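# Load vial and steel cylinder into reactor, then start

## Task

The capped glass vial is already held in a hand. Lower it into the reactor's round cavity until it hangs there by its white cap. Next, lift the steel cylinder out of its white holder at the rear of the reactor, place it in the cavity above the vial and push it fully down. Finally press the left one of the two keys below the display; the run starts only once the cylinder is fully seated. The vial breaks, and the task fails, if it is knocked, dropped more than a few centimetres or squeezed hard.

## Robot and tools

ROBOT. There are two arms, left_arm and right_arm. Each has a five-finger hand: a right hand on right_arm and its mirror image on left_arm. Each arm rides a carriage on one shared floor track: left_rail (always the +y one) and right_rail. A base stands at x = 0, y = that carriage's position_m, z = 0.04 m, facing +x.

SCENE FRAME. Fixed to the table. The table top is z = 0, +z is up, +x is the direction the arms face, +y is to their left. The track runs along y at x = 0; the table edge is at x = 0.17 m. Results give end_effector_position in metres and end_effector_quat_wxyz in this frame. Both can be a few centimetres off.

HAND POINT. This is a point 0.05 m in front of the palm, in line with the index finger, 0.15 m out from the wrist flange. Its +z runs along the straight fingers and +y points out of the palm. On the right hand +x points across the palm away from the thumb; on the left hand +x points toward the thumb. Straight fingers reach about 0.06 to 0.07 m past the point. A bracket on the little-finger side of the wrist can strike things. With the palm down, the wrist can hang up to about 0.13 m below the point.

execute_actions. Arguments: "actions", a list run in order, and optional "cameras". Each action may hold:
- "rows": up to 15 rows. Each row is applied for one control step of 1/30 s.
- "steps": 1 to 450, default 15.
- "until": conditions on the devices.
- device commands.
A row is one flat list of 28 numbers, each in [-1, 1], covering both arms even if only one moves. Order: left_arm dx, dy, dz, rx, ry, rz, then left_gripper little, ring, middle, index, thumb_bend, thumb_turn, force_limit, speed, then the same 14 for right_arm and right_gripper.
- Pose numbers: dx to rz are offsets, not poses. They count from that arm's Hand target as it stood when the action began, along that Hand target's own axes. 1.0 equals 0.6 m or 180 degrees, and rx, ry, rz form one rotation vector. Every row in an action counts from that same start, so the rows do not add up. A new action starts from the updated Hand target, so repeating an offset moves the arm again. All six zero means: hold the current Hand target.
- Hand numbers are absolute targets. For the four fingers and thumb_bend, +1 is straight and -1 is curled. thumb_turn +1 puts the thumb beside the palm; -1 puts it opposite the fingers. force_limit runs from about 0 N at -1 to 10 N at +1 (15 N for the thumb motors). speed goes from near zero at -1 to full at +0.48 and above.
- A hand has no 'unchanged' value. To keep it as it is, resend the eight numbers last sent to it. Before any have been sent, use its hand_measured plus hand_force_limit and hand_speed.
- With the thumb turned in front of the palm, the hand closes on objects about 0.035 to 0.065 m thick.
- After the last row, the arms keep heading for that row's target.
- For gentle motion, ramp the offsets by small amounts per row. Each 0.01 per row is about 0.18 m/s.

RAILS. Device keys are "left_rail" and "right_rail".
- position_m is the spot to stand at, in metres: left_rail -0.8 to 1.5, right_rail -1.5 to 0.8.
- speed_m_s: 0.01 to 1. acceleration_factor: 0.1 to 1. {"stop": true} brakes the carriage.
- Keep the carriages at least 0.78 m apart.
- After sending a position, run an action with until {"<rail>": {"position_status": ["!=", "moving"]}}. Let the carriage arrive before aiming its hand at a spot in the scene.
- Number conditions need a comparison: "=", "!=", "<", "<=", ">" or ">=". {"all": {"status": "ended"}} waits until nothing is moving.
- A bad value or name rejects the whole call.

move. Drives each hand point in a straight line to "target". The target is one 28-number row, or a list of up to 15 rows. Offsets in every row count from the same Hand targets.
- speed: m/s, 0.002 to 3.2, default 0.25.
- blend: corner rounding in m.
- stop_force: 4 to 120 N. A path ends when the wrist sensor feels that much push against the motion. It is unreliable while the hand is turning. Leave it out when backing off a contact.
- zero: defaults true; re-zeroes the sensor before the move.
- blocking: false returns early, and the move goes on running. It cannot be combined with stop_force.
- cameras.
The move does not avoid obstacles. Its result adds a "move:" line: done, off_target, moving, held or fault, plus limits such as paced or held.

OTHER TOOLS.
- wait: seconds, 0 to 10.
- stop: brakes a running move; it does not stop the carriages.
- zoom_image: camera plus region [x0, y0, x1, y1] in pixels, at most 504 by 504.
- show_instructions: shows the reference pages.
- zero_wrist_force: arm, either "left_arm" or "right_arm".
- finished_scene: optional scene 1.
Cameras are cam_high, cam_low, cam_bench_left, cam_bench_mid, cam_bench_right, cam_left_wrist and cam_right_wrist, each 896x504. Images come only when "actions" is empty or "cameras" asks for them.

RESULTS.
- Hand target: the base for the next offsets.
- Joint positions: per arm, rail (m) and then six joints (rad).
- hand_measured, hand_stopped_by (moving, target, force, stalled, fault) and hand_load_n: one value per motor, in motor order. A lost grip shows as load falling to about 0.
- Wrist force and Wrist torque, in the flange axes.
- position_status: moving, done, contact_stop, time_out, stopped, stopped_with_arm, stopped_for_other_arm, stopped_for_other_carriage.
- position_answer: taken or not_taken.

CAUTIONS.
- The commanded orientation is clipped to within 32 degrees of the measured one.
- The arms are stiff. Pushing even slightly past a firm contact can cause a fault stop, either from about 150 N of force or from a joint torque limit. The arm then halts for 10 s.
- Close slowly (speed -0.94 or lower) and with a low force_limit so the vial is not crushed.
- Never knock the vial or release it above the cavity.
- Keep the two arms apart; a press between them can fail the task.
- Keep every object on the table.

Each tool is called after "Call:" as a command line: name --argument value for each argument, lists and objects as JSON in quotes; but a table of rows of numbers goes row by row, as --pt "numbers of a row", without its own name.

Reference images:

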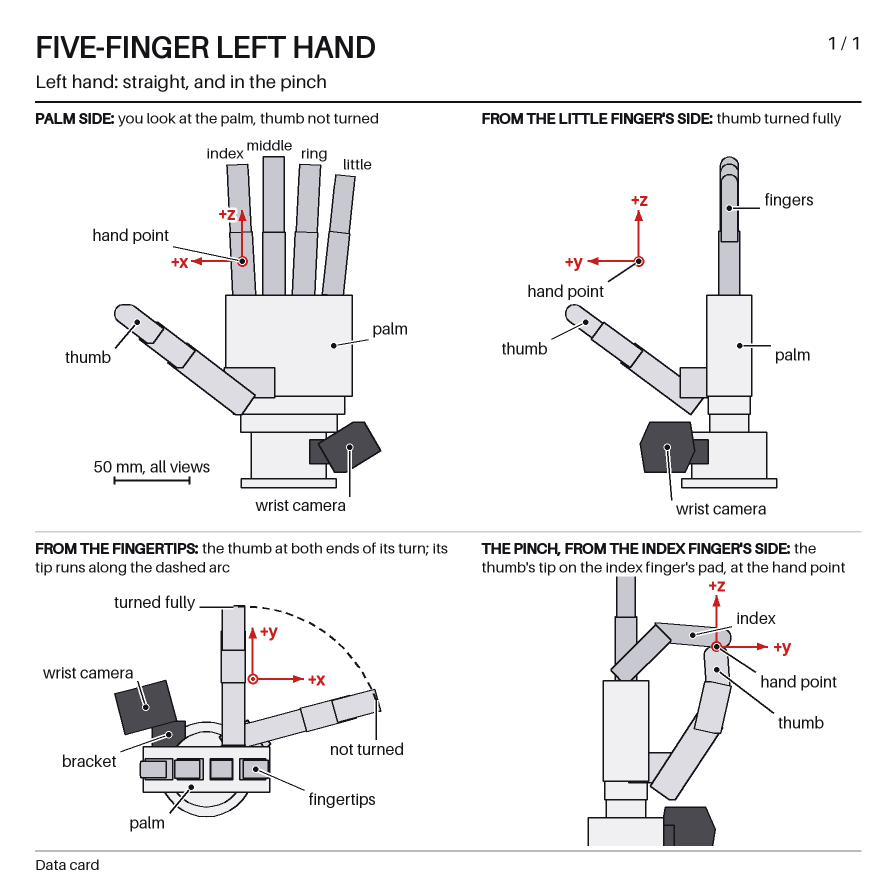

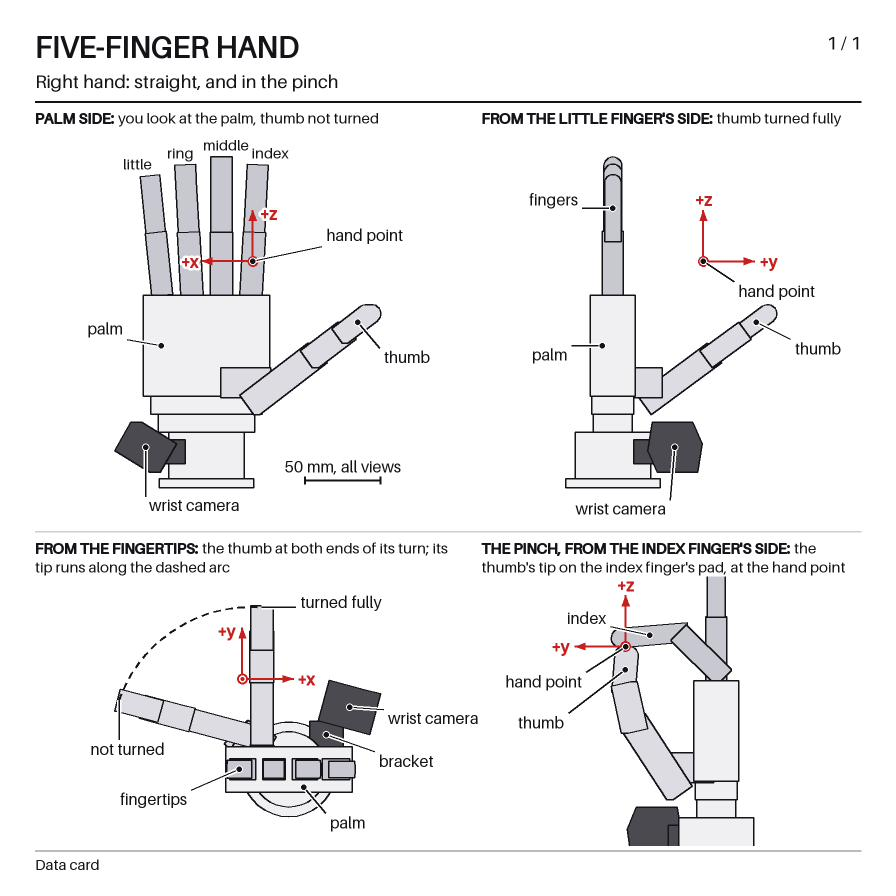

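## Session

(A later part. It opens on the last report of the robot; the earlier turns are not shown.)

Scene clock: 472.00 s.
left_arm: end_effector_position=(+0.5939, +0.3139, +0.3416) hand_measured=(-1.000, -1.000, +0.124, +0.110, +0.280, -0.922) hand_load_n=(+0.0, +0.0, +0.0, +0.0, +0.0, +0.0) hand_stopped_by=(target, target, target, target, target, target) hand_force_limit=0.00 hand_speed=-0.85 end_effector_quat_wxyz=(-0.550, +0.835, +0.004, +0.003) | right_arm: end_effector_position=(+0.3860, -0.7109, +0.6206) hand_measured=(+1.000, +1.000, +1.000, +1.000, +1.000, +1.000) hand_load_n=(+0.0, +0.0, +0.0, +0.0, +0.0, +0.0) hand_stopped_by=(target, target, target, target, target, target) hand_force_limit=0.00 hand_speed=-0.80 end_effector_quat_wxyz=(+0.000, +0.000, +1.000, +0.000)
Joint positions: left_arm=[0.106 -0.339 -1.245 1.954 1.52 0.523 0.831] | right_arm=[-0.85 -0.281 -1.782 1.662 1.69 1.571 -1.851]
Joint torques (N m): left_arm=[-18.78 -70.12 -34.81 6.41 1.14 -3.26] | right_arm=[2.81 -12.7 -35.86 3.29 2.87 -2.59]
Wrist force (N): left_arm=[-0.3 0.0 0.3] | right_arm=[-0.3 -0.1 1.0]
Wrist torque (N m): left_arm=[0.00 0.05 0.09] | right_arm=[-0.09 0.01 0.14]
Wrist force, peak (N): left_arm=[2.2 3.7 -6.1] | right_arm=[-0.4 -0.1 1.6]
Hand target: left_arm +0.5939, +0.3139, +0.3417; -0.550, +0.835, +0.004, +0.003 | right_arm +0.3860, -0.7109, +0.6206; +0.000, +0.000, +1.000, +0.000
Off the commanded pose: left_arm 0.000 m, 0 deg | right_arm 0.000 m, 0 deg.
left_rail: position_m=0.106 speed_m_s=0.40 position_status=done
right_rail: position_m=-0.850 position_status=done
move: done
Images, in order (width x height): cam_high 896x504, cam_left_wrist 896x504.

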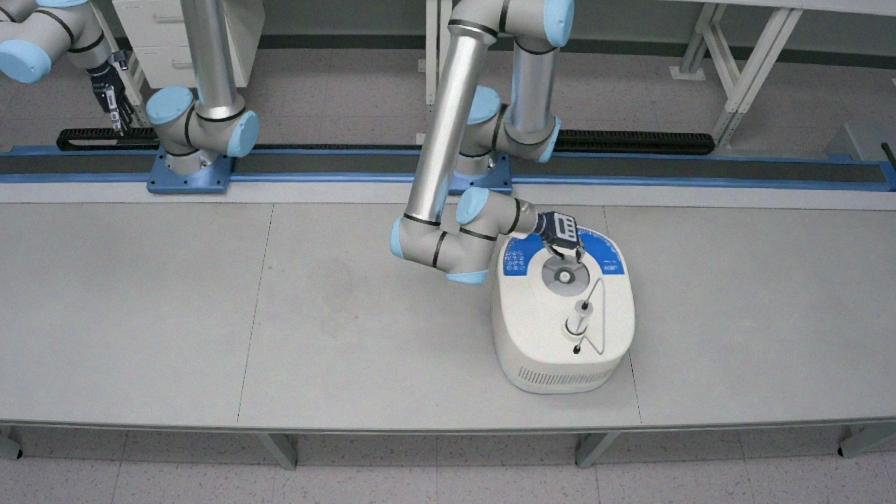

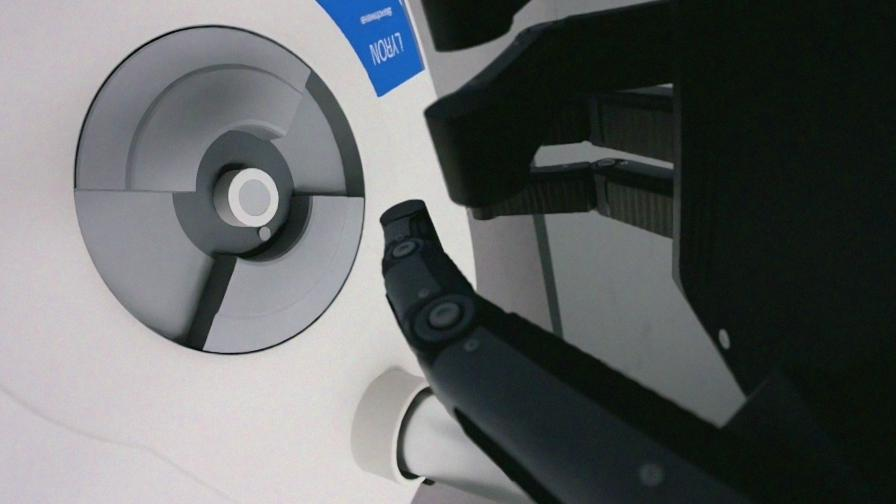

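Call:
move --target '[-0.2,-0.155,-0.066,0,0,0,-1,-1,0.125,0.11,0.28,-0.922,0,-0.85, 0,0,0,0,0,0,1,1,1,1,1,1,0,-0.8]' --speed 0.3

Call:
execute_actions --actions '[{"left_rail": {"position_m": 1.1, "speed_m_s": 1.0, "acceleration_factor": 1.0}, "steps": 40}, {"right_rail": {"position_m": -0.6}, "steps": 150, "until": {"all": {"status": "ended"}}}]' --cameras '["cam_high"]'

Call:
move --target '[0,0,0,0,0,0,-1,-1,0.125,0.11,0.28,-0.922,0,-0.85, -0.39,0.685,0.283,-0.385,0.385,0.385,1,1,1,1,1,-1,0,-0.2]' --speed 0.3 --cameras '["cam_high", "cam_right_wrist", "cam_bench_mid"]'

Scene clock: 527.27 s.
left_arm: end_effector_position=(+0.4730, +0.3137, +0.4415) hand_measured=(-1.000, -1.000, +0.124, +0.110, +0.280, -0.922) hand_load_n=(+0.0, +0.0, +0.0, +0.0, +0.0, +0.0) hand_stopped_by=(target, target, target, target, target, target) hand_force_limit=0.00 hand_speed=-0.85 end_effector_quat_wxyz=(-0.550, +0.835, +0.004, +0.003) | right_arm: end_effector_position=(+0.3860, -0.7109, +0.6206) hand_measured=(+1.000, +1.000, +1.000, +1.000, +1.000, +1.000) hand_load_n=(+0.0, +0.0, +0.0, +0.0, +0.0, +0.0) hand_stopped_by=(target, target, target, target, target, target) hand_force_limit=0.00 hand_speed=-0.80 end_effector_quat_wxyz=(+0.000, +0.000, +1.000, +0.000)
Joint positions: left_arm=[0.106 -0.437 -1.547 2.131 1.764 0.588 0.691] | right_arm=[-0.85 -0.281 -1.782 1.662 1.69 1.571 -1.851]
Joint torques (N m): left_arm=[-19.46 -48.14 -24.42 6.7 1.12 -2.85] | right_arm=[2.67 -13.52 -36.18 3.17 3.02 -2.56]
Wrist force (N): left_arm=[0.1 -0.1 0.4] | right_arm=[-0.7 0.4 0.7]
Wrist torque (N m): left_arm=[0.00 0.01 0.11] | right_arm=[0.02 0.07 0.14]
Wrist force, peak (N): left_arm=[-0.9 -1.6 -0.3] | right_arm=[-0.6 0.5 1.4]
Hand target: left_arm +0.4730, +0.3137, +0.4416; -0.550, +0.835, +0.004, +0.003 | right_arm +0.3860, -0.7109, +0.6206; +0.000, +0.000, +1.000, +0.000
Off the commanded pose: left_arm 0.000 m, 0 deg | right_arm 0.000 m, 0 deg.
left_rail: position_m=0.106 speed_m_s=0.40 position_status=done
right_rail: position_m=-0.850 position_status=done
move: done

Scene clock: 530.17 s.
left_arm: end_effector_position=(+0.4730, +1.3077, +0.4416) hand_measured=(-1.000, -1.000, +0.124, +0.110, +0.280, -0.922) hand_load_n=(+0.0, +0.0, +0.0, +0.0, +0.0, +0.5) hand_stopped_by=(target, target, target, target, target, target) hand_force_limit=0.00 hand_speed=-0.85 end_effector_quat_wxyz=(-0.550, +0.835, +0.004, +0.003) | right_arm: end_effector_position=(+0.3860, -0.4609, +0.6206) hand_measured=(+1.000, +1.000, +1.000, +1.000, +1.000, +1.000) hand_load_n=(+0.0, +0.0, +0.0, +0.0, +0.0, +0.0) hand_stopped_by=(target, target, target, target, target, target) hand_force_limit=0.00 hand_speed=-0.80 end_effector_quat_wxyz=(+0.000, +0.000, +1.000, +0.000)
Joint positions: left_arm=[1.1 -0.437 -1.547 2.131 1.765 0.588 0.691] | right_arm=[-0.6 -0.28 -1.782 1.662 1.69 1.571 -1.851]
Joint torques (N m): left_arm=[5.39 -28.91 -28.39 5.5 -0.21 -2.97] | right_arm=[2.35 -12.3 -35.8 3.22 2.82 -2.58]
Wrist force (N): left_arm=[-0.2 -0.2 0.4] | right_arm=[-0.7 -0.2 1.3]
Wrist torque (N m): left_arm=[-0.03 0.05 0.09] | right_arm=[-0.11 0.06 0.12]
Wrist force, peak (N): left_arm=[0.1 -0.8 1.1] | right_arm=[-0.2 0.8 1.5]
Hand target: left_arm +0.4730, +1.3077, +0.4416; -0.550, +0.835, +0.004, +0.003 | right_arm +0.3860, -0.4609, +0.6206; +0.000, +0.000, +1.000, +0.000
Off the commanded pose: left_arm 0.000 m, 0 deg | right_arm 0.000 m, 0 deg.
left_rail: position_m=1.100 position_status=done
right_rail: position_m=-0.600 position_status=done
Images, in order (width x height): cam_high 896x504.

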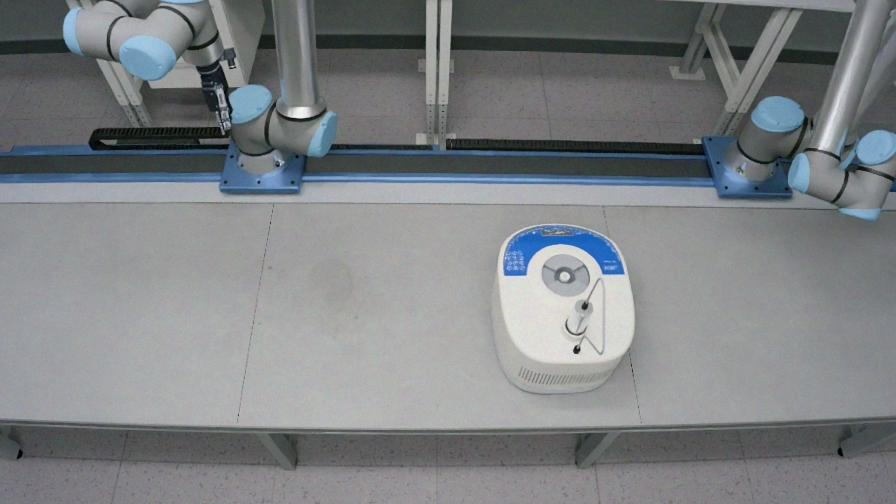

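Scene clock: 536.00 s.
left_arm: end_effector_position=(+0.4730, +1.3077, +0.4416) hand_measured=(-1.000, -1.000, +0.124, +0.110, +0.280, -0.922) hand_load_n=(+0.0, +0.0, +0.0, +0.0, +0.0, +0.0) hand_stopped_by=(target, target, target, target, target, target) hand_force_limit=0.00 hand_speed=-0.85 end_effector_quat_wxyz=(-0.550, +0.835, +0.004, +0.003) | right_arm: end_effector_position=(+0.6200, -0.0499, +0.4508) hand_measured=(+1.000, +1.000, +1.000, +1.000, +1.000, -1.000) hand_load_n=(+0.0, +0.0, +0.0, +0.0, +0.0, +0.5) hand_stopped_by=(target, target, target, target, target, target) hand_force_limit=0.00 hand_speed=-0.20 end_effector_quat_wxyz=(+0.500, -0.500, -0.500, -0.500)
Joint positions: left_arm=[1.1 -0.437 -1.547 2.131 1.765 0.588 0.691] | right_arm=[-0.6 0.187 -1.194 2.043 2.287 -0.187 -1.564]
Joint torques (N m): left_arm=[14.24 -25.2 -36.02 2.05 -2.3 -2.74] | right_arm=[7.17 -74.15 -23.98 3.06 -2.85 -3.82]
Wrist force (N): left_arm=[-0.1 0.0 0.0] | right_arm=[2.8 -0.5 3.4]
Wrist torque (N m): left_arm=[0.04 0.02 0.09] | right_arm=[-0.18 -0.41 0.11]
Wrist force, peak (N): left_arm=[-0.1 -0.7 0.3] | right_arm=[3.1 -0.2 3.6]
Hand target: left_arm +0.4730, +1.3077, +0.4416; -0.550, +0.835, +0.004, +0.003 | right_arm +0.6200, -0.0499, +0.4508; +0.500, -0.500, -0.500, -0.500
Off the commanded pose: left_arm 0.000 m, 0 deg | right_arm 0.000 m, 0 deg.
left_rail: position_m=1.100 position_status=done
right_rail: position_m=-0.600 position_status=done
move: done
Images, in order (width x height): cam_high 896x504, cam_bench_mid 896x504, cam_right_wrist 896x504.

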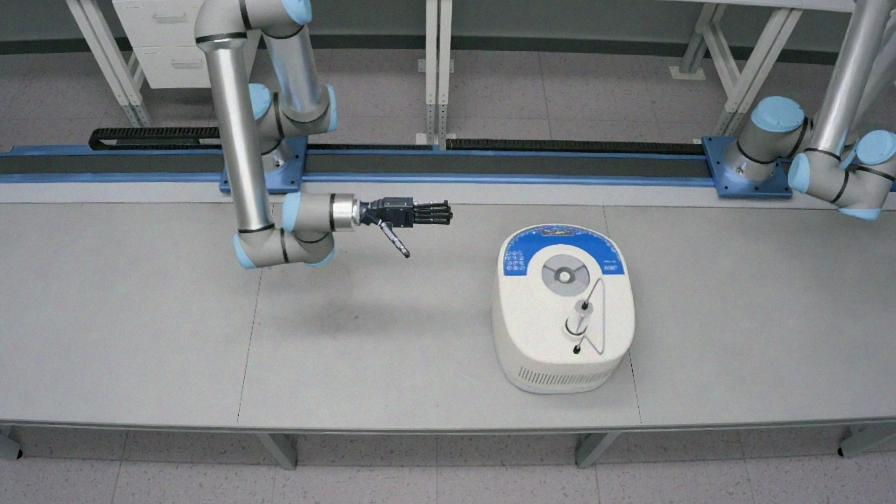

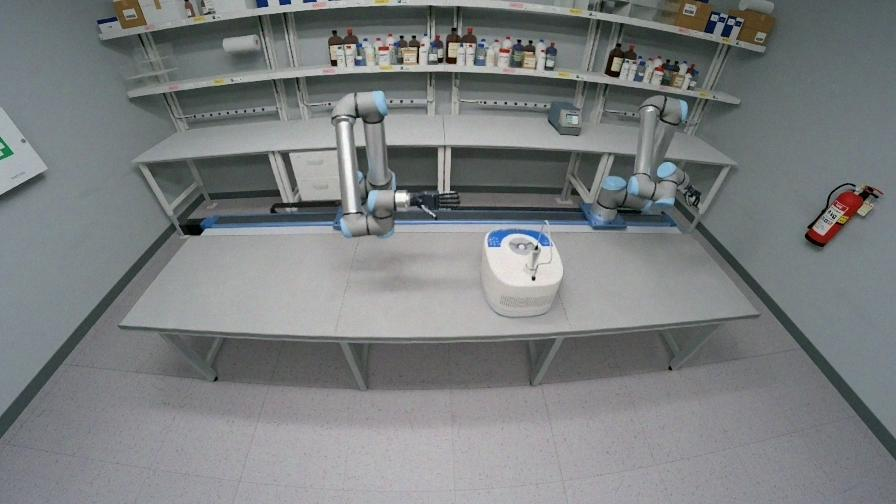

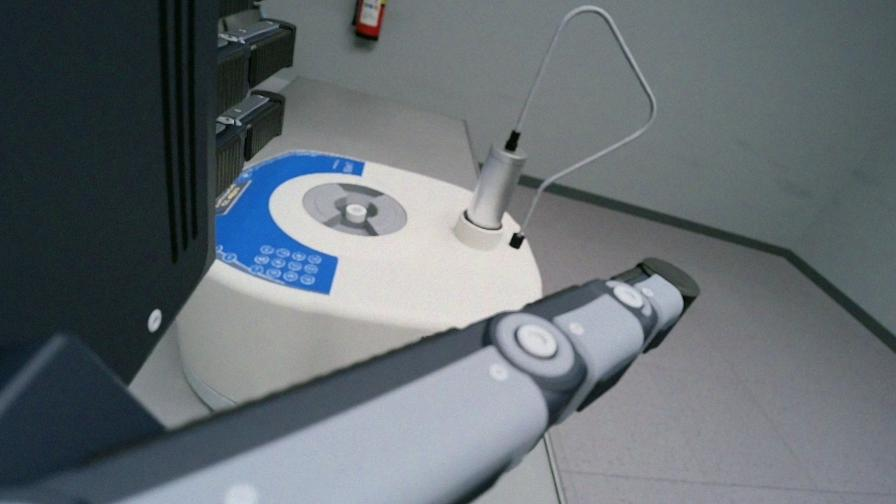

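Call:
move --target '[0,0,0,0,0,0,-1,-1,0.125,0.11,0.28,-0.922,0,-0.85, 0.283,-0.39,-0.685,0.385,-0.385,-0.385,1,1,1,1,1,-1,0,-0.2]' --speed 0.3

Scene clock: 578.07 s.
left_arm: end_effector_position=(+0.4730, +1.3077, +0.4416) hand_measured=(-1.000, -1.000, +0.124, +0.110, +0.280, -0.922) hand_load_n=(+0.0, +0.0, +0.0, +0.0, +0.0, +0.0) hand_stopped_by=(target, target, target, target, target, target) hand_force_limit=0.00 hand_speed=-0.85 end_effector_quat_wxyz=(-0.550, +0.835, +0.004, +0.003) | right_arm: end_effector_position=(+0.3859, -0.4609, +0.6206) hand_measured=(+1.000, +1.000, +1.000, +1.000, +1.000, -1.000) hand_load_n=(+0.0, +0.0, -0.5, +0.0, +0.0, +0.0) hand_stopped_by=(target, target, target, target, target, target) hand_force_limit=0.00 hand_speed=-0.20 end_effector_quat_wxyz=(+0.000, +0.000, +1.000, +0.000)
Joint positions: left_arm=[1.1 -0.437 -1.547 2.131 1.765 0.588 0.691] | right_arm=[-0.6 -0.28 -1.782 1.663 1.69 1.571 -1.851]
Joint torques (N m): left_arm=[14.92 -22.84 -35.26 0.87 -1.66 -2.71] | right_arm=[-15.56 -31.94 -35 1.38 3.43 -3.97]
Wrist force (N): left_arm=[0.4 0.1 0.2] | right_arm=[-0.2 0.4 1.1]
Wrist torque (N m): left_arm=[0.04 -0.05 0.12] | right_arm=[0.00 -0.01 0.16]
Wrist force, peak (N): left_arm=[0.1 -0.9 0.2] | right_arm=[3.0 0.2 4.1]
Hand target: left_arm +0.4730, +1.3077, +0.4416; -0.550, +0.835, +0.004, +0.003 | right_arm +0.3859, -0.4609, +0.6206; +0.000, +0.000, +1.000, +0.000
Off the commanded pose: left_arm 0.000 m, 0 deg | right_arm 0.000 m, 0 deg.
left_rail: position_m=1.100 position_status=done
right_rail: position_m=-0.600 position_status=done
move: done

Call:
execute_actions --actions '[{"right_rail": {"position_m": -0.72}, "steps": 60, "until": {"right_rail": {"position_status": ["!=", "moving"]}}}]'

Call:
move --pt "0 0 0 0 0 0 -1 -1 0.125 0.11 0.28 -0.922 0 -0.85 -0.357 0.95 0.033 0 0 0 1 1 1 1 1 -1 0 -0.2" --pt "0 0 0 0 0 0 -1 -1 0.125 0.11 0.28 -0.922 0 -0.85 -0.42 0.985 0.283 -0.385 0.385 0.385 1 1 1 1 1 -1 0 -0.2" --speed '[0.4,0.35]' --blend '[0.02,0]' --cameras '["cam_high", "cam_right_wrist"]'

Scene clock: 595.07 s.
left_arm: end_effector_position=(+0.4730, +1.3077, +0.4416) hand_measured=(-1.000, -1.000, +0.124, +0.110, +0.280, -0.922) hand_load_n=(+0.0, +0.0, +0.0, +0.0, +0.0, +0.0) hand_stopped_by=(target, target, target, target, target, target) hand_force_limit=0.00 hand_speed=-0.85 end_effector_quat_wxyz=(-0.550, +0.835, +0.004, +0.003) | right_arm: end_effector_position=(+0.3859, -0.5809, +0.6206) hand_measured=(+1.000, +1.000, +1.000, +1.000, +1.000, -1.000) hand_load_n=(+0.0, +0.0, +0.0, +0.0, +0.0, +0.0) hand_stopped_by=(target, target, target, target, target, target) hand_force_limit=0.00 hand_speed=-0.20 end_effector_quat_wxyz=(+0.000, +0.000, +1.000, +0.000)
Joint positions: left_arm=[1.1 -0.437 -1.547 2.131 1.765 0.588 0.691] | right_arm=[-0.72 -0.281 -1.782 1.663 1.69 1.571 -1.851]
Joint torques (N m): left_arm=[13.2 -22.89 -35.84 0.53 -2.17 -2.93] | right_arm=[-5.2 -20.93 -37.34 1.82 2.69 -4.13]
Wrist force (N): left_arm=[0.1 -0.3 0.4] | right_arm=[-0.4 0.1 1.1]
Wrist torque (N m): left_arm=[-0.04 0.01 0.11] | right_arm=[-0.04 0.01 0.14]
Wrist force, peak (N): left_arm=[-0.2 -0.8 0.3] | right_arm=[-0.6 1.5 1.0]
Hand target: left_arm +0.4730, +1.3077, +0.4416; -0.550, +0.835, +0.004, +0.003 | right_arm +0.3859, -0.5809, +0.6206; +0.000, +0.000, +1.000, +0.000
Off the commanded pose: left_arm 0.000 m, 0 deg | right_arm 0.000 m, 0 deg.
left_rail: position_m=1.100 position_status=done
right_rail: position_m=-0.720 position_status=done

Scene clock: 600.93 s.
left_arm: end_effector_position=(+0.4730, +1.3077, +0.4416) hand_measured=(-1.000, -1.000, +0.124, +0.110, +0.280, -0.922) hand_load_n=(+0.0, +0.0, +0.0, +0.0, +0.0, +0.0) hand_stopped_by=(target, target, target, target, target, target) hand_force_limit=0.00 hand_speed=-0.85 end_effector_quat_wxyz=(-0.550, +0.835, +0.004, +0.003) | right_arm: end_effector_position=(+0.6379, +0.0101, +0.4508) hand_measured=(+1.000, +1.000, +1.000, +1.000, +1.000, -1.000) hand_load_n=(+0.0, +0.0, +0.0, +0.0, +0.0, +0.5) hand_stopped_by=(target, target, target, target, target, target) hand_force_limit=0.00 hand_speed=-0.20 end_effector_quat_wxyz=(+0.500, -0.500, -0.500, -0.500)
Joint positions: left_arm=[1.1 -0.437 -1.547 2.131 1.765 0.588 0.691] | right_arm=[-0.72 0.438 -1.264 1.627 -0.364 0.438 1.571]
Joint torques (N m): left_arm=[13.49 -25.11 -35.77 0.22 -1.9 -2.58] | right_arm=[6.91 -80.2 -37.52 -4.11 3.39 3.58]
Wrist force (N): left_arm=[0.3 -0.4 0.2] | right_arm=[3.3 -0.6 3.7]
Wrist torque (N m): left_arm=[-0.04 -0.03 0.13] | right_arm=[-0.26 -0.50 -0.05]
Wrist force, peak (N): left_arm=[-0.2 -0.7 0.4] | right_arm=[3.3 -0.6 3.7]
Hand target: left_arm +0.4730, +1.3077, +0.4416; -0.550, +0.835, +0.004, +0.003 | right_arm +0.6379, +0.0101, +0.4508; +0.500, -0.500, -0.500, -0.500
Off the commanded pose: left_arm 0.000 m, 0 deg | right_arm 0.000 m, 0 deg.
left_rail: position_m=1.100 position_status=done
right_rail: position_m=-0.720 position_status=done
move: done
Images, in order (width x height): cam_high 896x504, cam_right_wrist 896x504.

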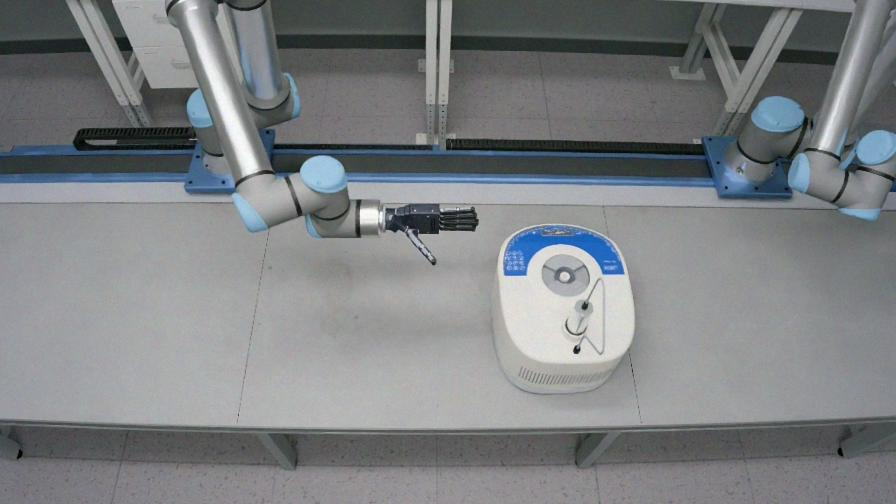

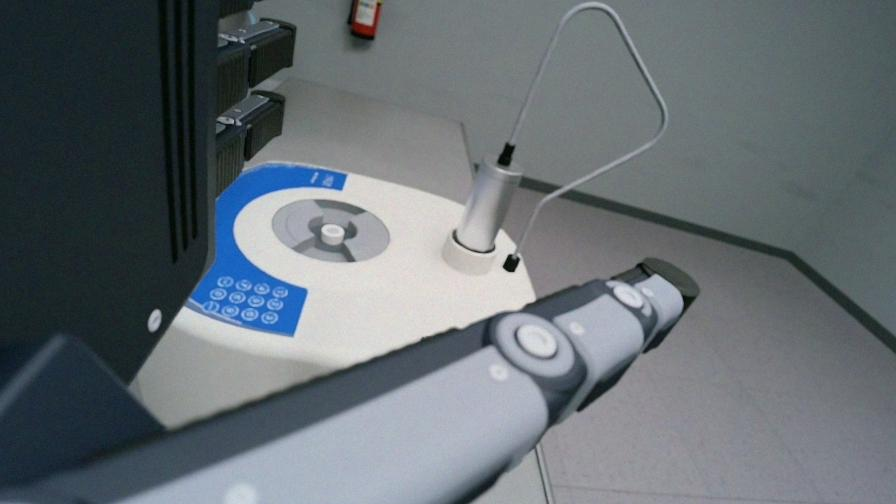

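Call:
move --target '[0,0,0,0,0,0,-1,-1,0.125,0.11,0.28,-0.922,0,-0.85, -0.2,0.212,0.25,0,0,0,1,1,1,1,1,-1,0,-0.2]' --speed 0.2 --cameras '["cam_high", "cam_right_wrist"]'

Call:
zoom_image --camera "cam_high" --region '[480, 220, 660, 370]'

Scene clock: 638.20 s.
left_arm: end_effector_position=(+0.4730, +1.3077, +0.4416) hand_measured=(-1.000, -1.000, +0.124, +0.110, +0.280, -0.922) hand_load_n=(+0.0, +0.0, +0.0, +0.0, +0.0, -0.5) hand_stopped_by=(target, target, target, target, target, target) hand_force_limit=0.00 hand_speed=-0.85 end_effector_quat_wxyz=(-0.550, +0.835, +0.004, +0.003) | right_arm: end_effector_position=(+0.7651, +0.1601, +0.3308) hand_measured=(+1.000, +1.000, +1.000, +1.000, +1.000, -1.000) hand_load_n=(+0.0, +0.0, +0.0, +0.0, +0.0, +0.5) hand_stopped_by=(target, target, target, target, target, target) hand_force_limit=0.00 hand_speed=-0.20 end_effector_quat_wxyz=(+0.500, -0.500, -0.500, -0.500)
Joint positions: left_arm=[1.1 -0.437 -1.547 2.131 1.765 0.588 0.691] | right_arm=[-0.72 0.528 -0.886 1.27 -0.384 0.529 1.572]
Joint torques (N m): left_arm=[14.44 -24.52 -35.86 0.67 -1.78 -2.68] | right_arm=[7.59 -86.6 -51.62 2.08 3.36 -4.13]
Wrist force (N): left_arm=[0.2 -0.2 0.2] | right_arm=[3.5 -0.4 3.7]
Wrist torque (N m): left_arm=[-0.01 -0.02 0.12] | right_arm=[-0.26 -0.54 0.14]
Wrist force, peak (N): left_arm=[0.2 -0.6 0.5] | right_arm=[3.9 -1.4 3.1]
Hand target: left_arm +0.4730, +1.3077, +0.4416; -0.550, +0.835, +0.004, +0.003 | right_arm +0.7651, +0.1601, +0.3308; +0.500, -0.500, -0.500, -0.500
Off the commanded pose: left_arm 0.000 m, 0 deg | right_arm 0.000 m, 0 deg.
left_rail: position_m=1.100 position_status=done
right_rail: position_m=-0.720 position_status=done
move: done
Images, in order (width x height): cam_high 896x504, cam_right_wrist 896x504.

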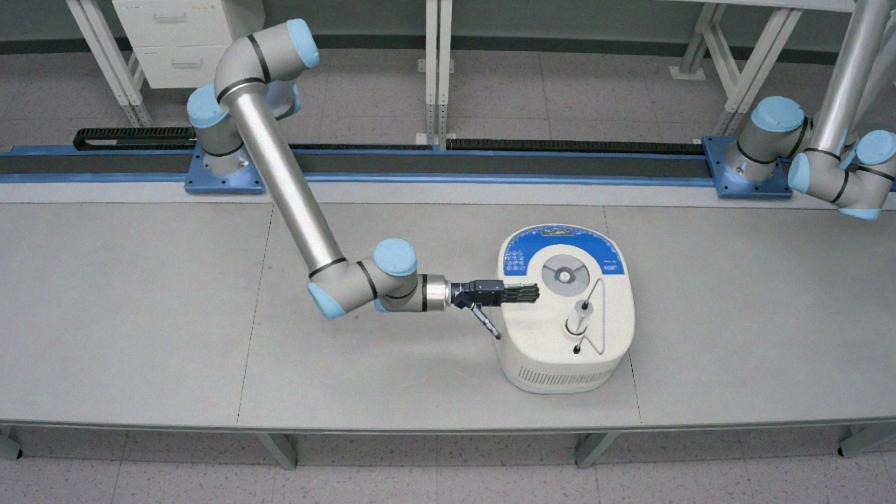

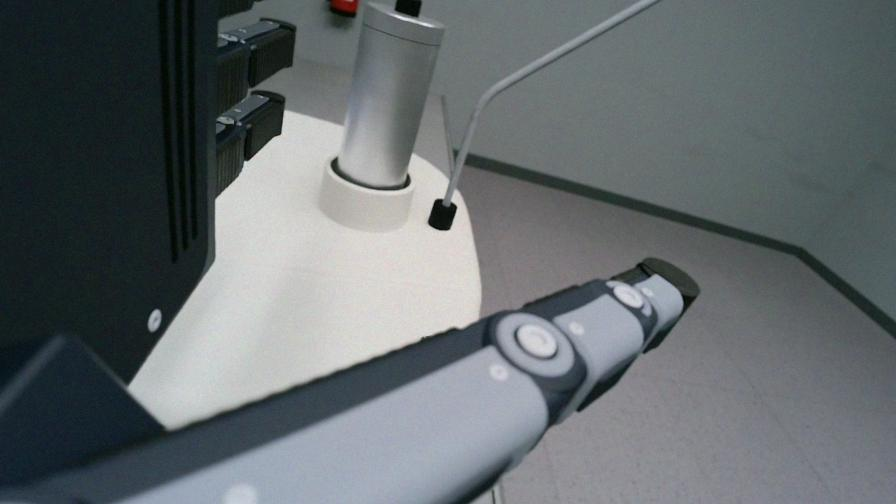

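Scaled by 2.800 from the camera's 896x504 image, which has a finer 1280x720 frame.

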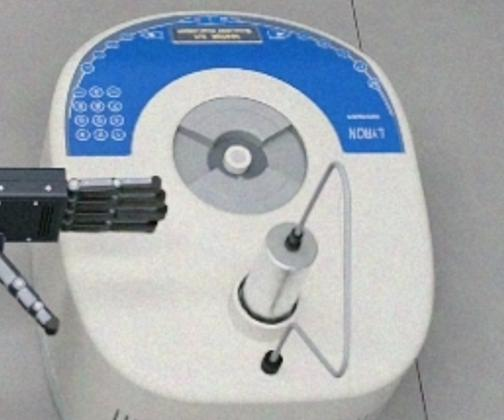

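Call:
move --pt "0 0 0 0 0 0 -1 -1 0.125 0.11 0.28 -0.922 0 -0.85 -0.055 0 0.05 0 0 0 1 1 1 1 1 -1 0 -0.2" --pt "0 0 0 0 0 0 -1 -1 0.125 0.11 0.28 -0.922 0 -0.85 -0.055 0 0.17 0 0 0 1 1 1 1 1 -1 0 -0.2" --speed 0.1 --stop_force 8 --cameras '["cam_high", "cam_right_wrist"]'

Call:
zoom_image --camera "cam_high" --region '[530, 250, 650, 370]'

Scene clock: 654.20 s.
left_arm: end_effector_position=(+0.4730, +1.3077, +0.4416) hand_measured=(-1.000, -1.000, +0.124, +0.110, +0.280, -0.922) hand_load_n=(+0.0, +0.0, +0.0, +0.0, +0.0, +0.0) hand_stopped_by=(target, target, target, target, target, target) hand_force_limit=0.00 hand_speed=-0.85 end_effector_quat_wxyz=(-0.550, +0.835, +0.004, +0.003) | right_arm: end_effector_position=(+0.7651, +0.2621, +0.2978) hand_measured=(+1.000, +1.000, +1.000, +1.000, +1.000, -1.000) hand_load_n=(+0.0, +0.0, +0.0, +0.0, +0.0, +0.5) hand_stopped_by=(target, target, target, target, target, target) hand_force_limit=0.00 hand_speed=-0.20 end_effector_quat_wxyz=(+0.500, -0.500, -0.500, -0.500)
Joint positions: left_arm=[1.1 -0.437 -1.547 2.131 1.765 0.588 0.691] | right_arm=[-0.72 0.618 -0.748 1.084 -0.337 0.618 1.572]
Joint torques (N m): left_arm=[13.62 -23.54 -36.37 0.55 -2.16 -2.5] | right_arm=[7.15 -94.95 -51.56 1.84 3.53 -4.2]
Wrist force (N): left_arm=[0.1 -0.5 0.3] | right_arm=[3.1 -0.7 3.2]
Wrist torque (N m): left_arm=[-0.06 -0.01 0.12] | right_arm=[-0.22 -0.43 0.13]
Wrist force, peak (N): left_arm=[0.4 -0.5 0.5] | right_arm=[3.1 -0.4 4.1]
Hand target: left_arm +0.4730, +1.3077, +0.4416; -0.550, +0.835, +0.004, +0.003 | right_arm +0.7651, +0.2621, +0.2978; +0.500, -0.500, -0.500, -0.500
Off the commanded pose: left_arm 0.000 m, 0 deg | right_arm 0.000 m, 0 deg.
left_rail: position_m=1.100 position_status=done
right_rail: position_m=-0.720 position_status=done
move: done
Images, in order (width x height): cam_high 896x504, cam_right_wrist 896x504.

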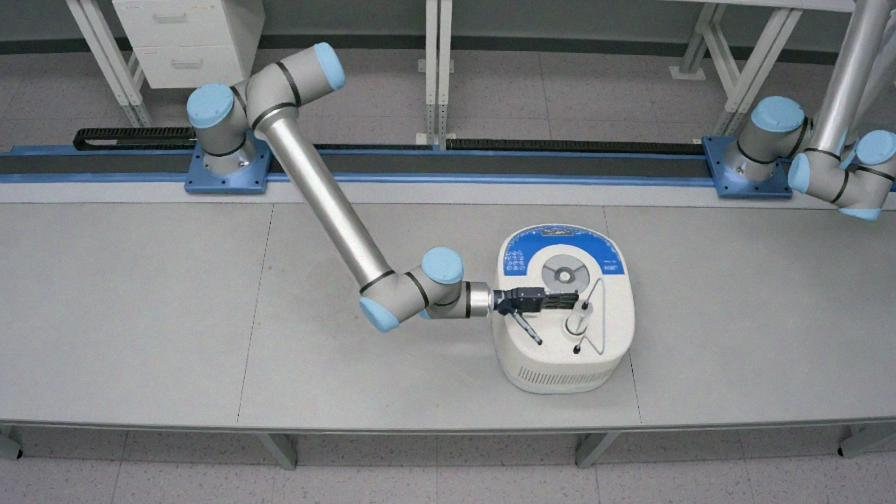

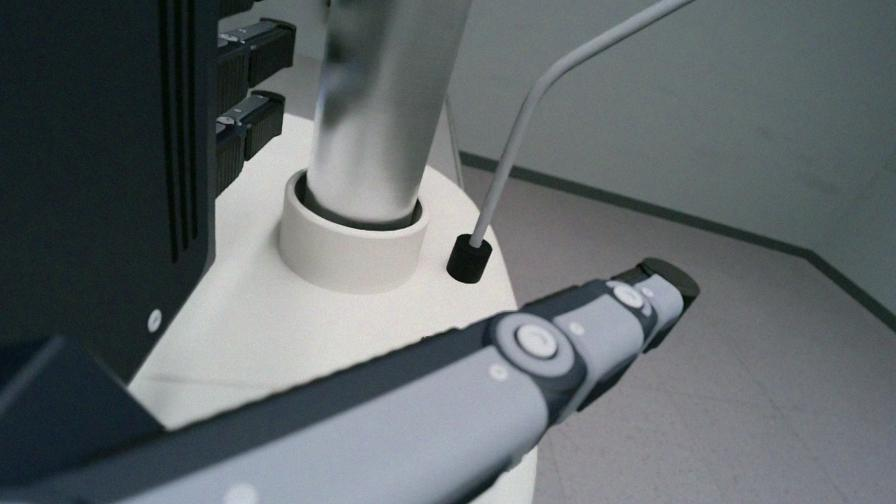

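Scaled by 4.200 from the camera's 896x504 image, which has a finer 1280x720 frame.

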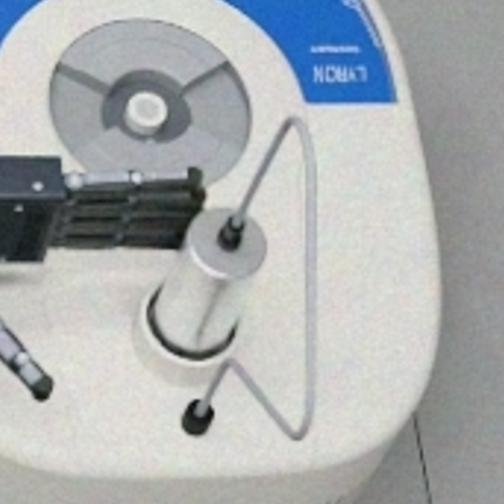

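Call:
move --target '[0,0,0,0,0,0,-1,-1,0.125,0.11,0.28,-0.922,0,-0.85, 0,0,0.1,0,0,0,1,1,1,1,1,-1,0,-0.2]' --speed 0.08 --stop_force 8 --cameras '["cam_high", "cam_right_wrist", "cam_bench_mid"]'

Call:
zoom_image --camera "cam_high" --region '[530, 250, 650, 370]'

Scene clock: 668.83 s.
left_arm: end_effector_position=(+0.4730, +1.3077, +0.4416) hand_measured=(-1.000, -1.000, +0.124, +0.110, +0.280, -0.922) hand_load_n=(+0.0, +0.0, +0.0, +0.0, +0.0, +0.0) hand_stopped_by=(target, target, target, target, target, target) hand_force_limit=0.00 hand_speed=-0.85 end_effector_quat_wxyz=(-0.550, +0.835, +0.004, +0.003) | right_arm: end_effector_position=(+0.7652, +0.3221, +0.2978) hand_measured=(+1.000, +1.000, +1.000, +1.000, +1.000, -1.000) hand_load_n=(+0.0, +0.0, +0.0, +0.0, +0.0, +0.5) hand_stopped_by=(target, target, target, target, target, target) hand_force_limit=0.00 hand_speed=-0.20 end_effector_quat_wxyz=(+0.500, -0.500, -0.500, -0.500)
Joint positions: left_arm=[1.1 -0.437 -1.547 2.131 1.765 0.588 0.691] | right_arm=[-0.72 0.666 -0.666 0.933 -0.268 0.666 1.572]
Joint torques (N m): left_arm=[15.51 -24.33 -36.33 0.48 -2.06 -2.35] | right_arm=[7.56 -100.44 -53.07 1.71 3.53 -4.19]
Wrist force (N): left_arm=[0.2 -0.5 -0.1] | right_arm=[3.0 -0.3 3.3]
Wrist torque (N m): left_arm=[-0.03 -0.03 0.13] | right_arm=[-0.16 -0.43 0.14]
Wrist force, peak (N): left_arm=[0.6 -0.5 0.8] | right_arm=[3.4 -0.7 3.5]
Hand target: left_arm +0.4730, +1.3077, +0.4416; -0.550, +0.835, +0.004, +0.003 | right_arm +0.7652, +0.3221, +0.2978; +0.500, -0.500, -0.500, -0.500
Off the commanded pose: left_arm 0.000 m, 0 deg | right_arm 0.000 m, 0 deg.
left_rail: position_m=1.100 position_status=done
right_rail: position_m=-0.720 position_status=done
move: done
Images, in order (width x height): cam_high 896x504, cam_bench_mid 896x504, cam_right_wrist 896x504.

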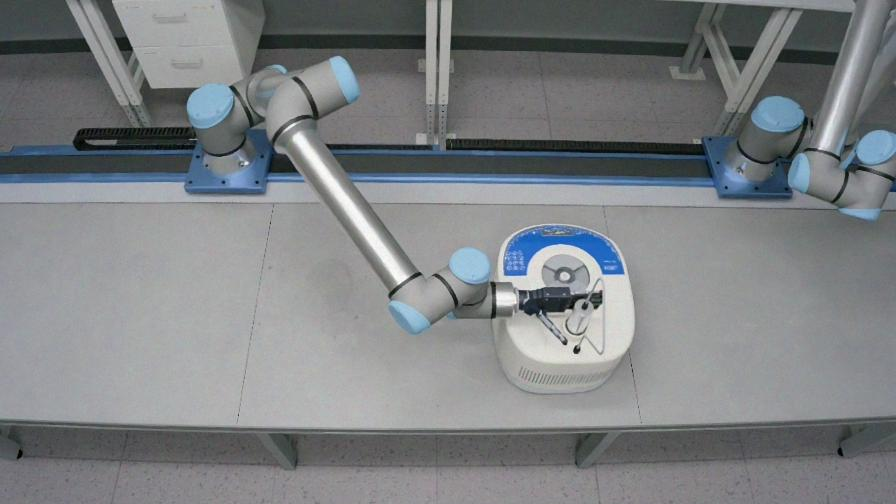

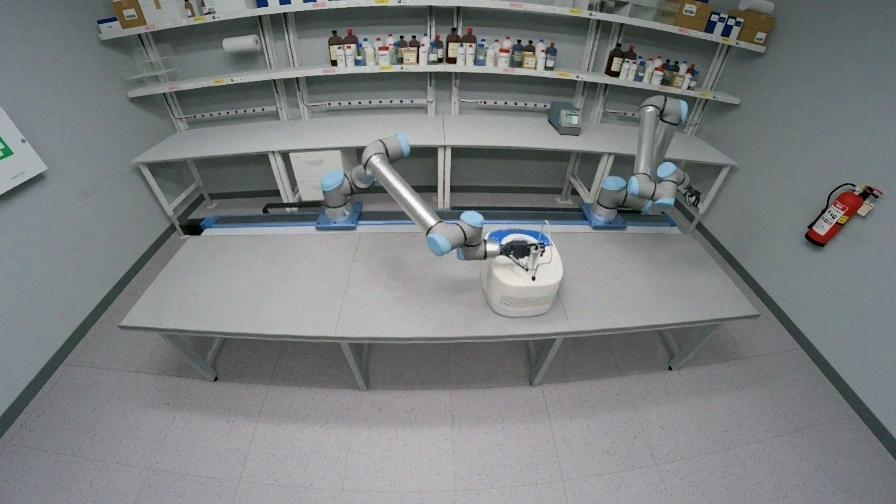

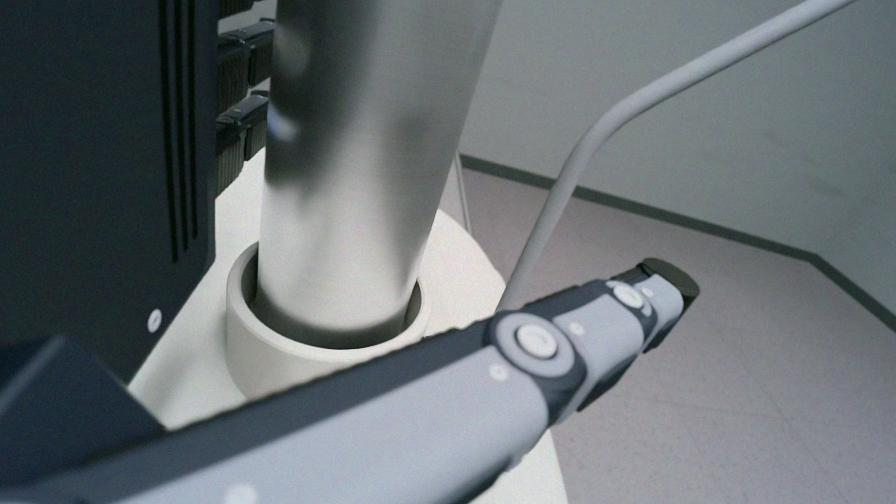

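Scaled by 4.200 from the camera's 896x504 image, which has a finer 1280x720 frame.

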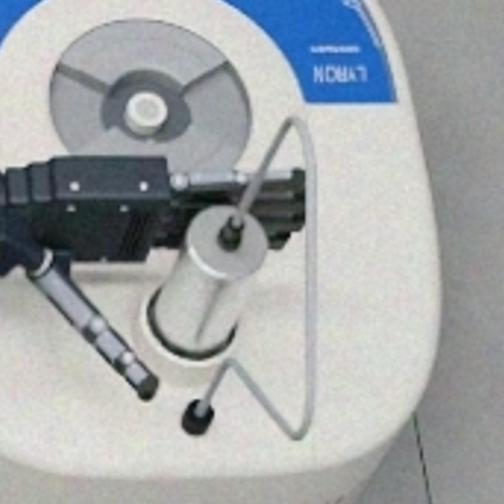

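Call:
move --pt "0 0 0 0 0 0 -1 -1 0.125 0.11 0.28 -0.922 0 -0.85 0 0 0.0467 0 0 0 1 1 1 1 1 -1 0 -0.2" --pt "0 0 0 0 0 0 -1 -1 0.125 0.11 0.28 -0.922 0 -0.85 0 0.012 0.0467 0 0 0 1 1 1 1 1 -1 0 -0.2" --speed 0.05 --stop_force 6 --cameras '["cam_high", "cam_right_wrist"]'

Call:
zoom_image --camera "cam_high" --region '[530, 250, 650, 370]'

Scene clock: 712.33 s.
left_arm: end_effector_position=(+0.4730, +1.3077, +0.4416) hand_measured=(-1.000, -1.000, +0.124, +0.110, +0.280, -0.922) hand_load_n=(+0.0, +0.0, +0.0, +0.0, +0.0, +0.0) hand_stopped_by=(target, target, target, target, target, target) hand_force_limit=0.00 hand_speed=-0.85 end_effector_quat_wxyz=(-0.550, +0.835, +0.004, +0.003) | right_arm: end_effector_position=(+0.7676, +0.3490, +0.2978) hand_measured=(+1.000, +1.000, +1.000, +1.000, +1.000, -1.000) hand_load_n=(+0.0, +0.0, +0.0, +0.0, +0.0, +0.5) hand_stopped_by=(target, target, target, target, target, target) hand_force_limit=0.00 hand_speed=-0.20 end_effector_quat_wxyz=(+0.500, -0.500, -0.500, -0.500)
Joint positions: left_arm=[1.1 -0.437 -1.547 2.131 1.765 0.588 0.691] | right_arm=[-0.72 0.684 -0.622 0.85 -0.229 0.685 1.572]
Joint torques (N m): left_arm=[15.52 -23.61 -35.87 0.79 -2.2 -2.49] | right_arm=[4.65 -128.68 -41.66 -4.38 3.95 1.73]
Wrist force (N): left_arm=[0.1 0.1 0.0] | right_arm=[1.6 -3.2 2.7]
Wrist torque (N m): left_arm=[0.04 -0.01 0.10] | right_arm=[-0.17 -0.35 0.07]
Wrist force, peak (N): left_arm=[-0.1 -0.4 0.7] | right_arm=[5.4 -8.0 1.9]
Hand target: left_arm +0.4730, +1.3077, +0.4416; -0.550, +0.835, +0.004, +0.003 | right_arm +0.7676, +0.3490, +0.2978; +0.500, -0.500, -0.500, -0.500 (not the last commanded pose)
Off the commanded pose: left_arm 0.000 m, 0 deg | right_arm 0.005 m, 0 deg.
left_rail: position_m=1.100 position_status=done
right_rail: position_m=-0.720 position_status=done
move: contact (right_arm); path passed 1 of 2 targets
Images, in order (width x height): cam_high 896x504, cam_right_wrist 896x504.

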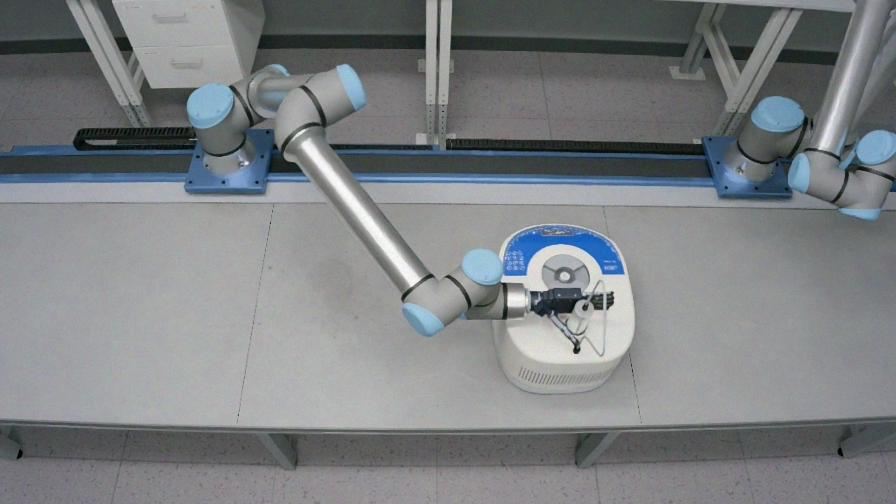

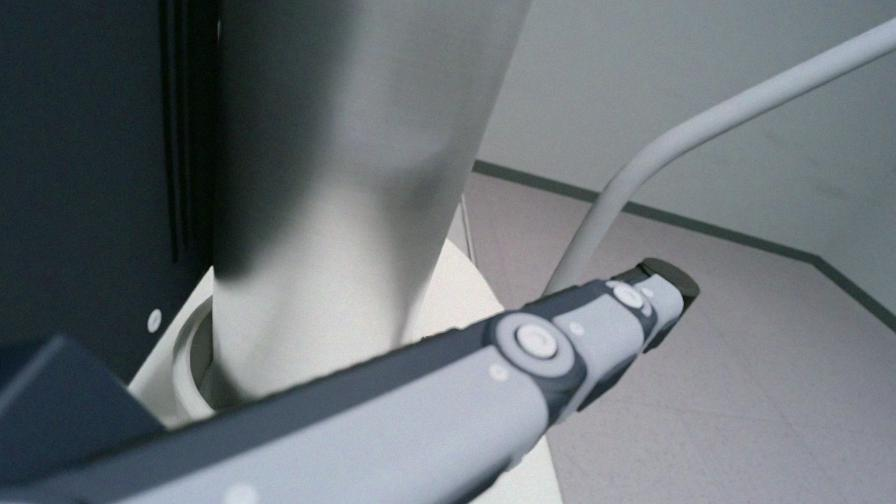

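Scaled by 4.200 from the camera's 896x504 image, which has a finer 1280x720 frame.

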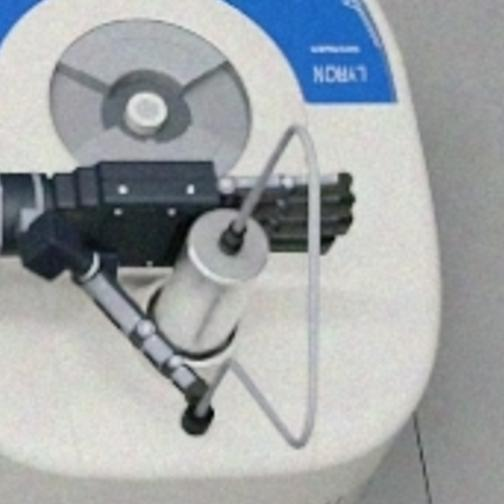

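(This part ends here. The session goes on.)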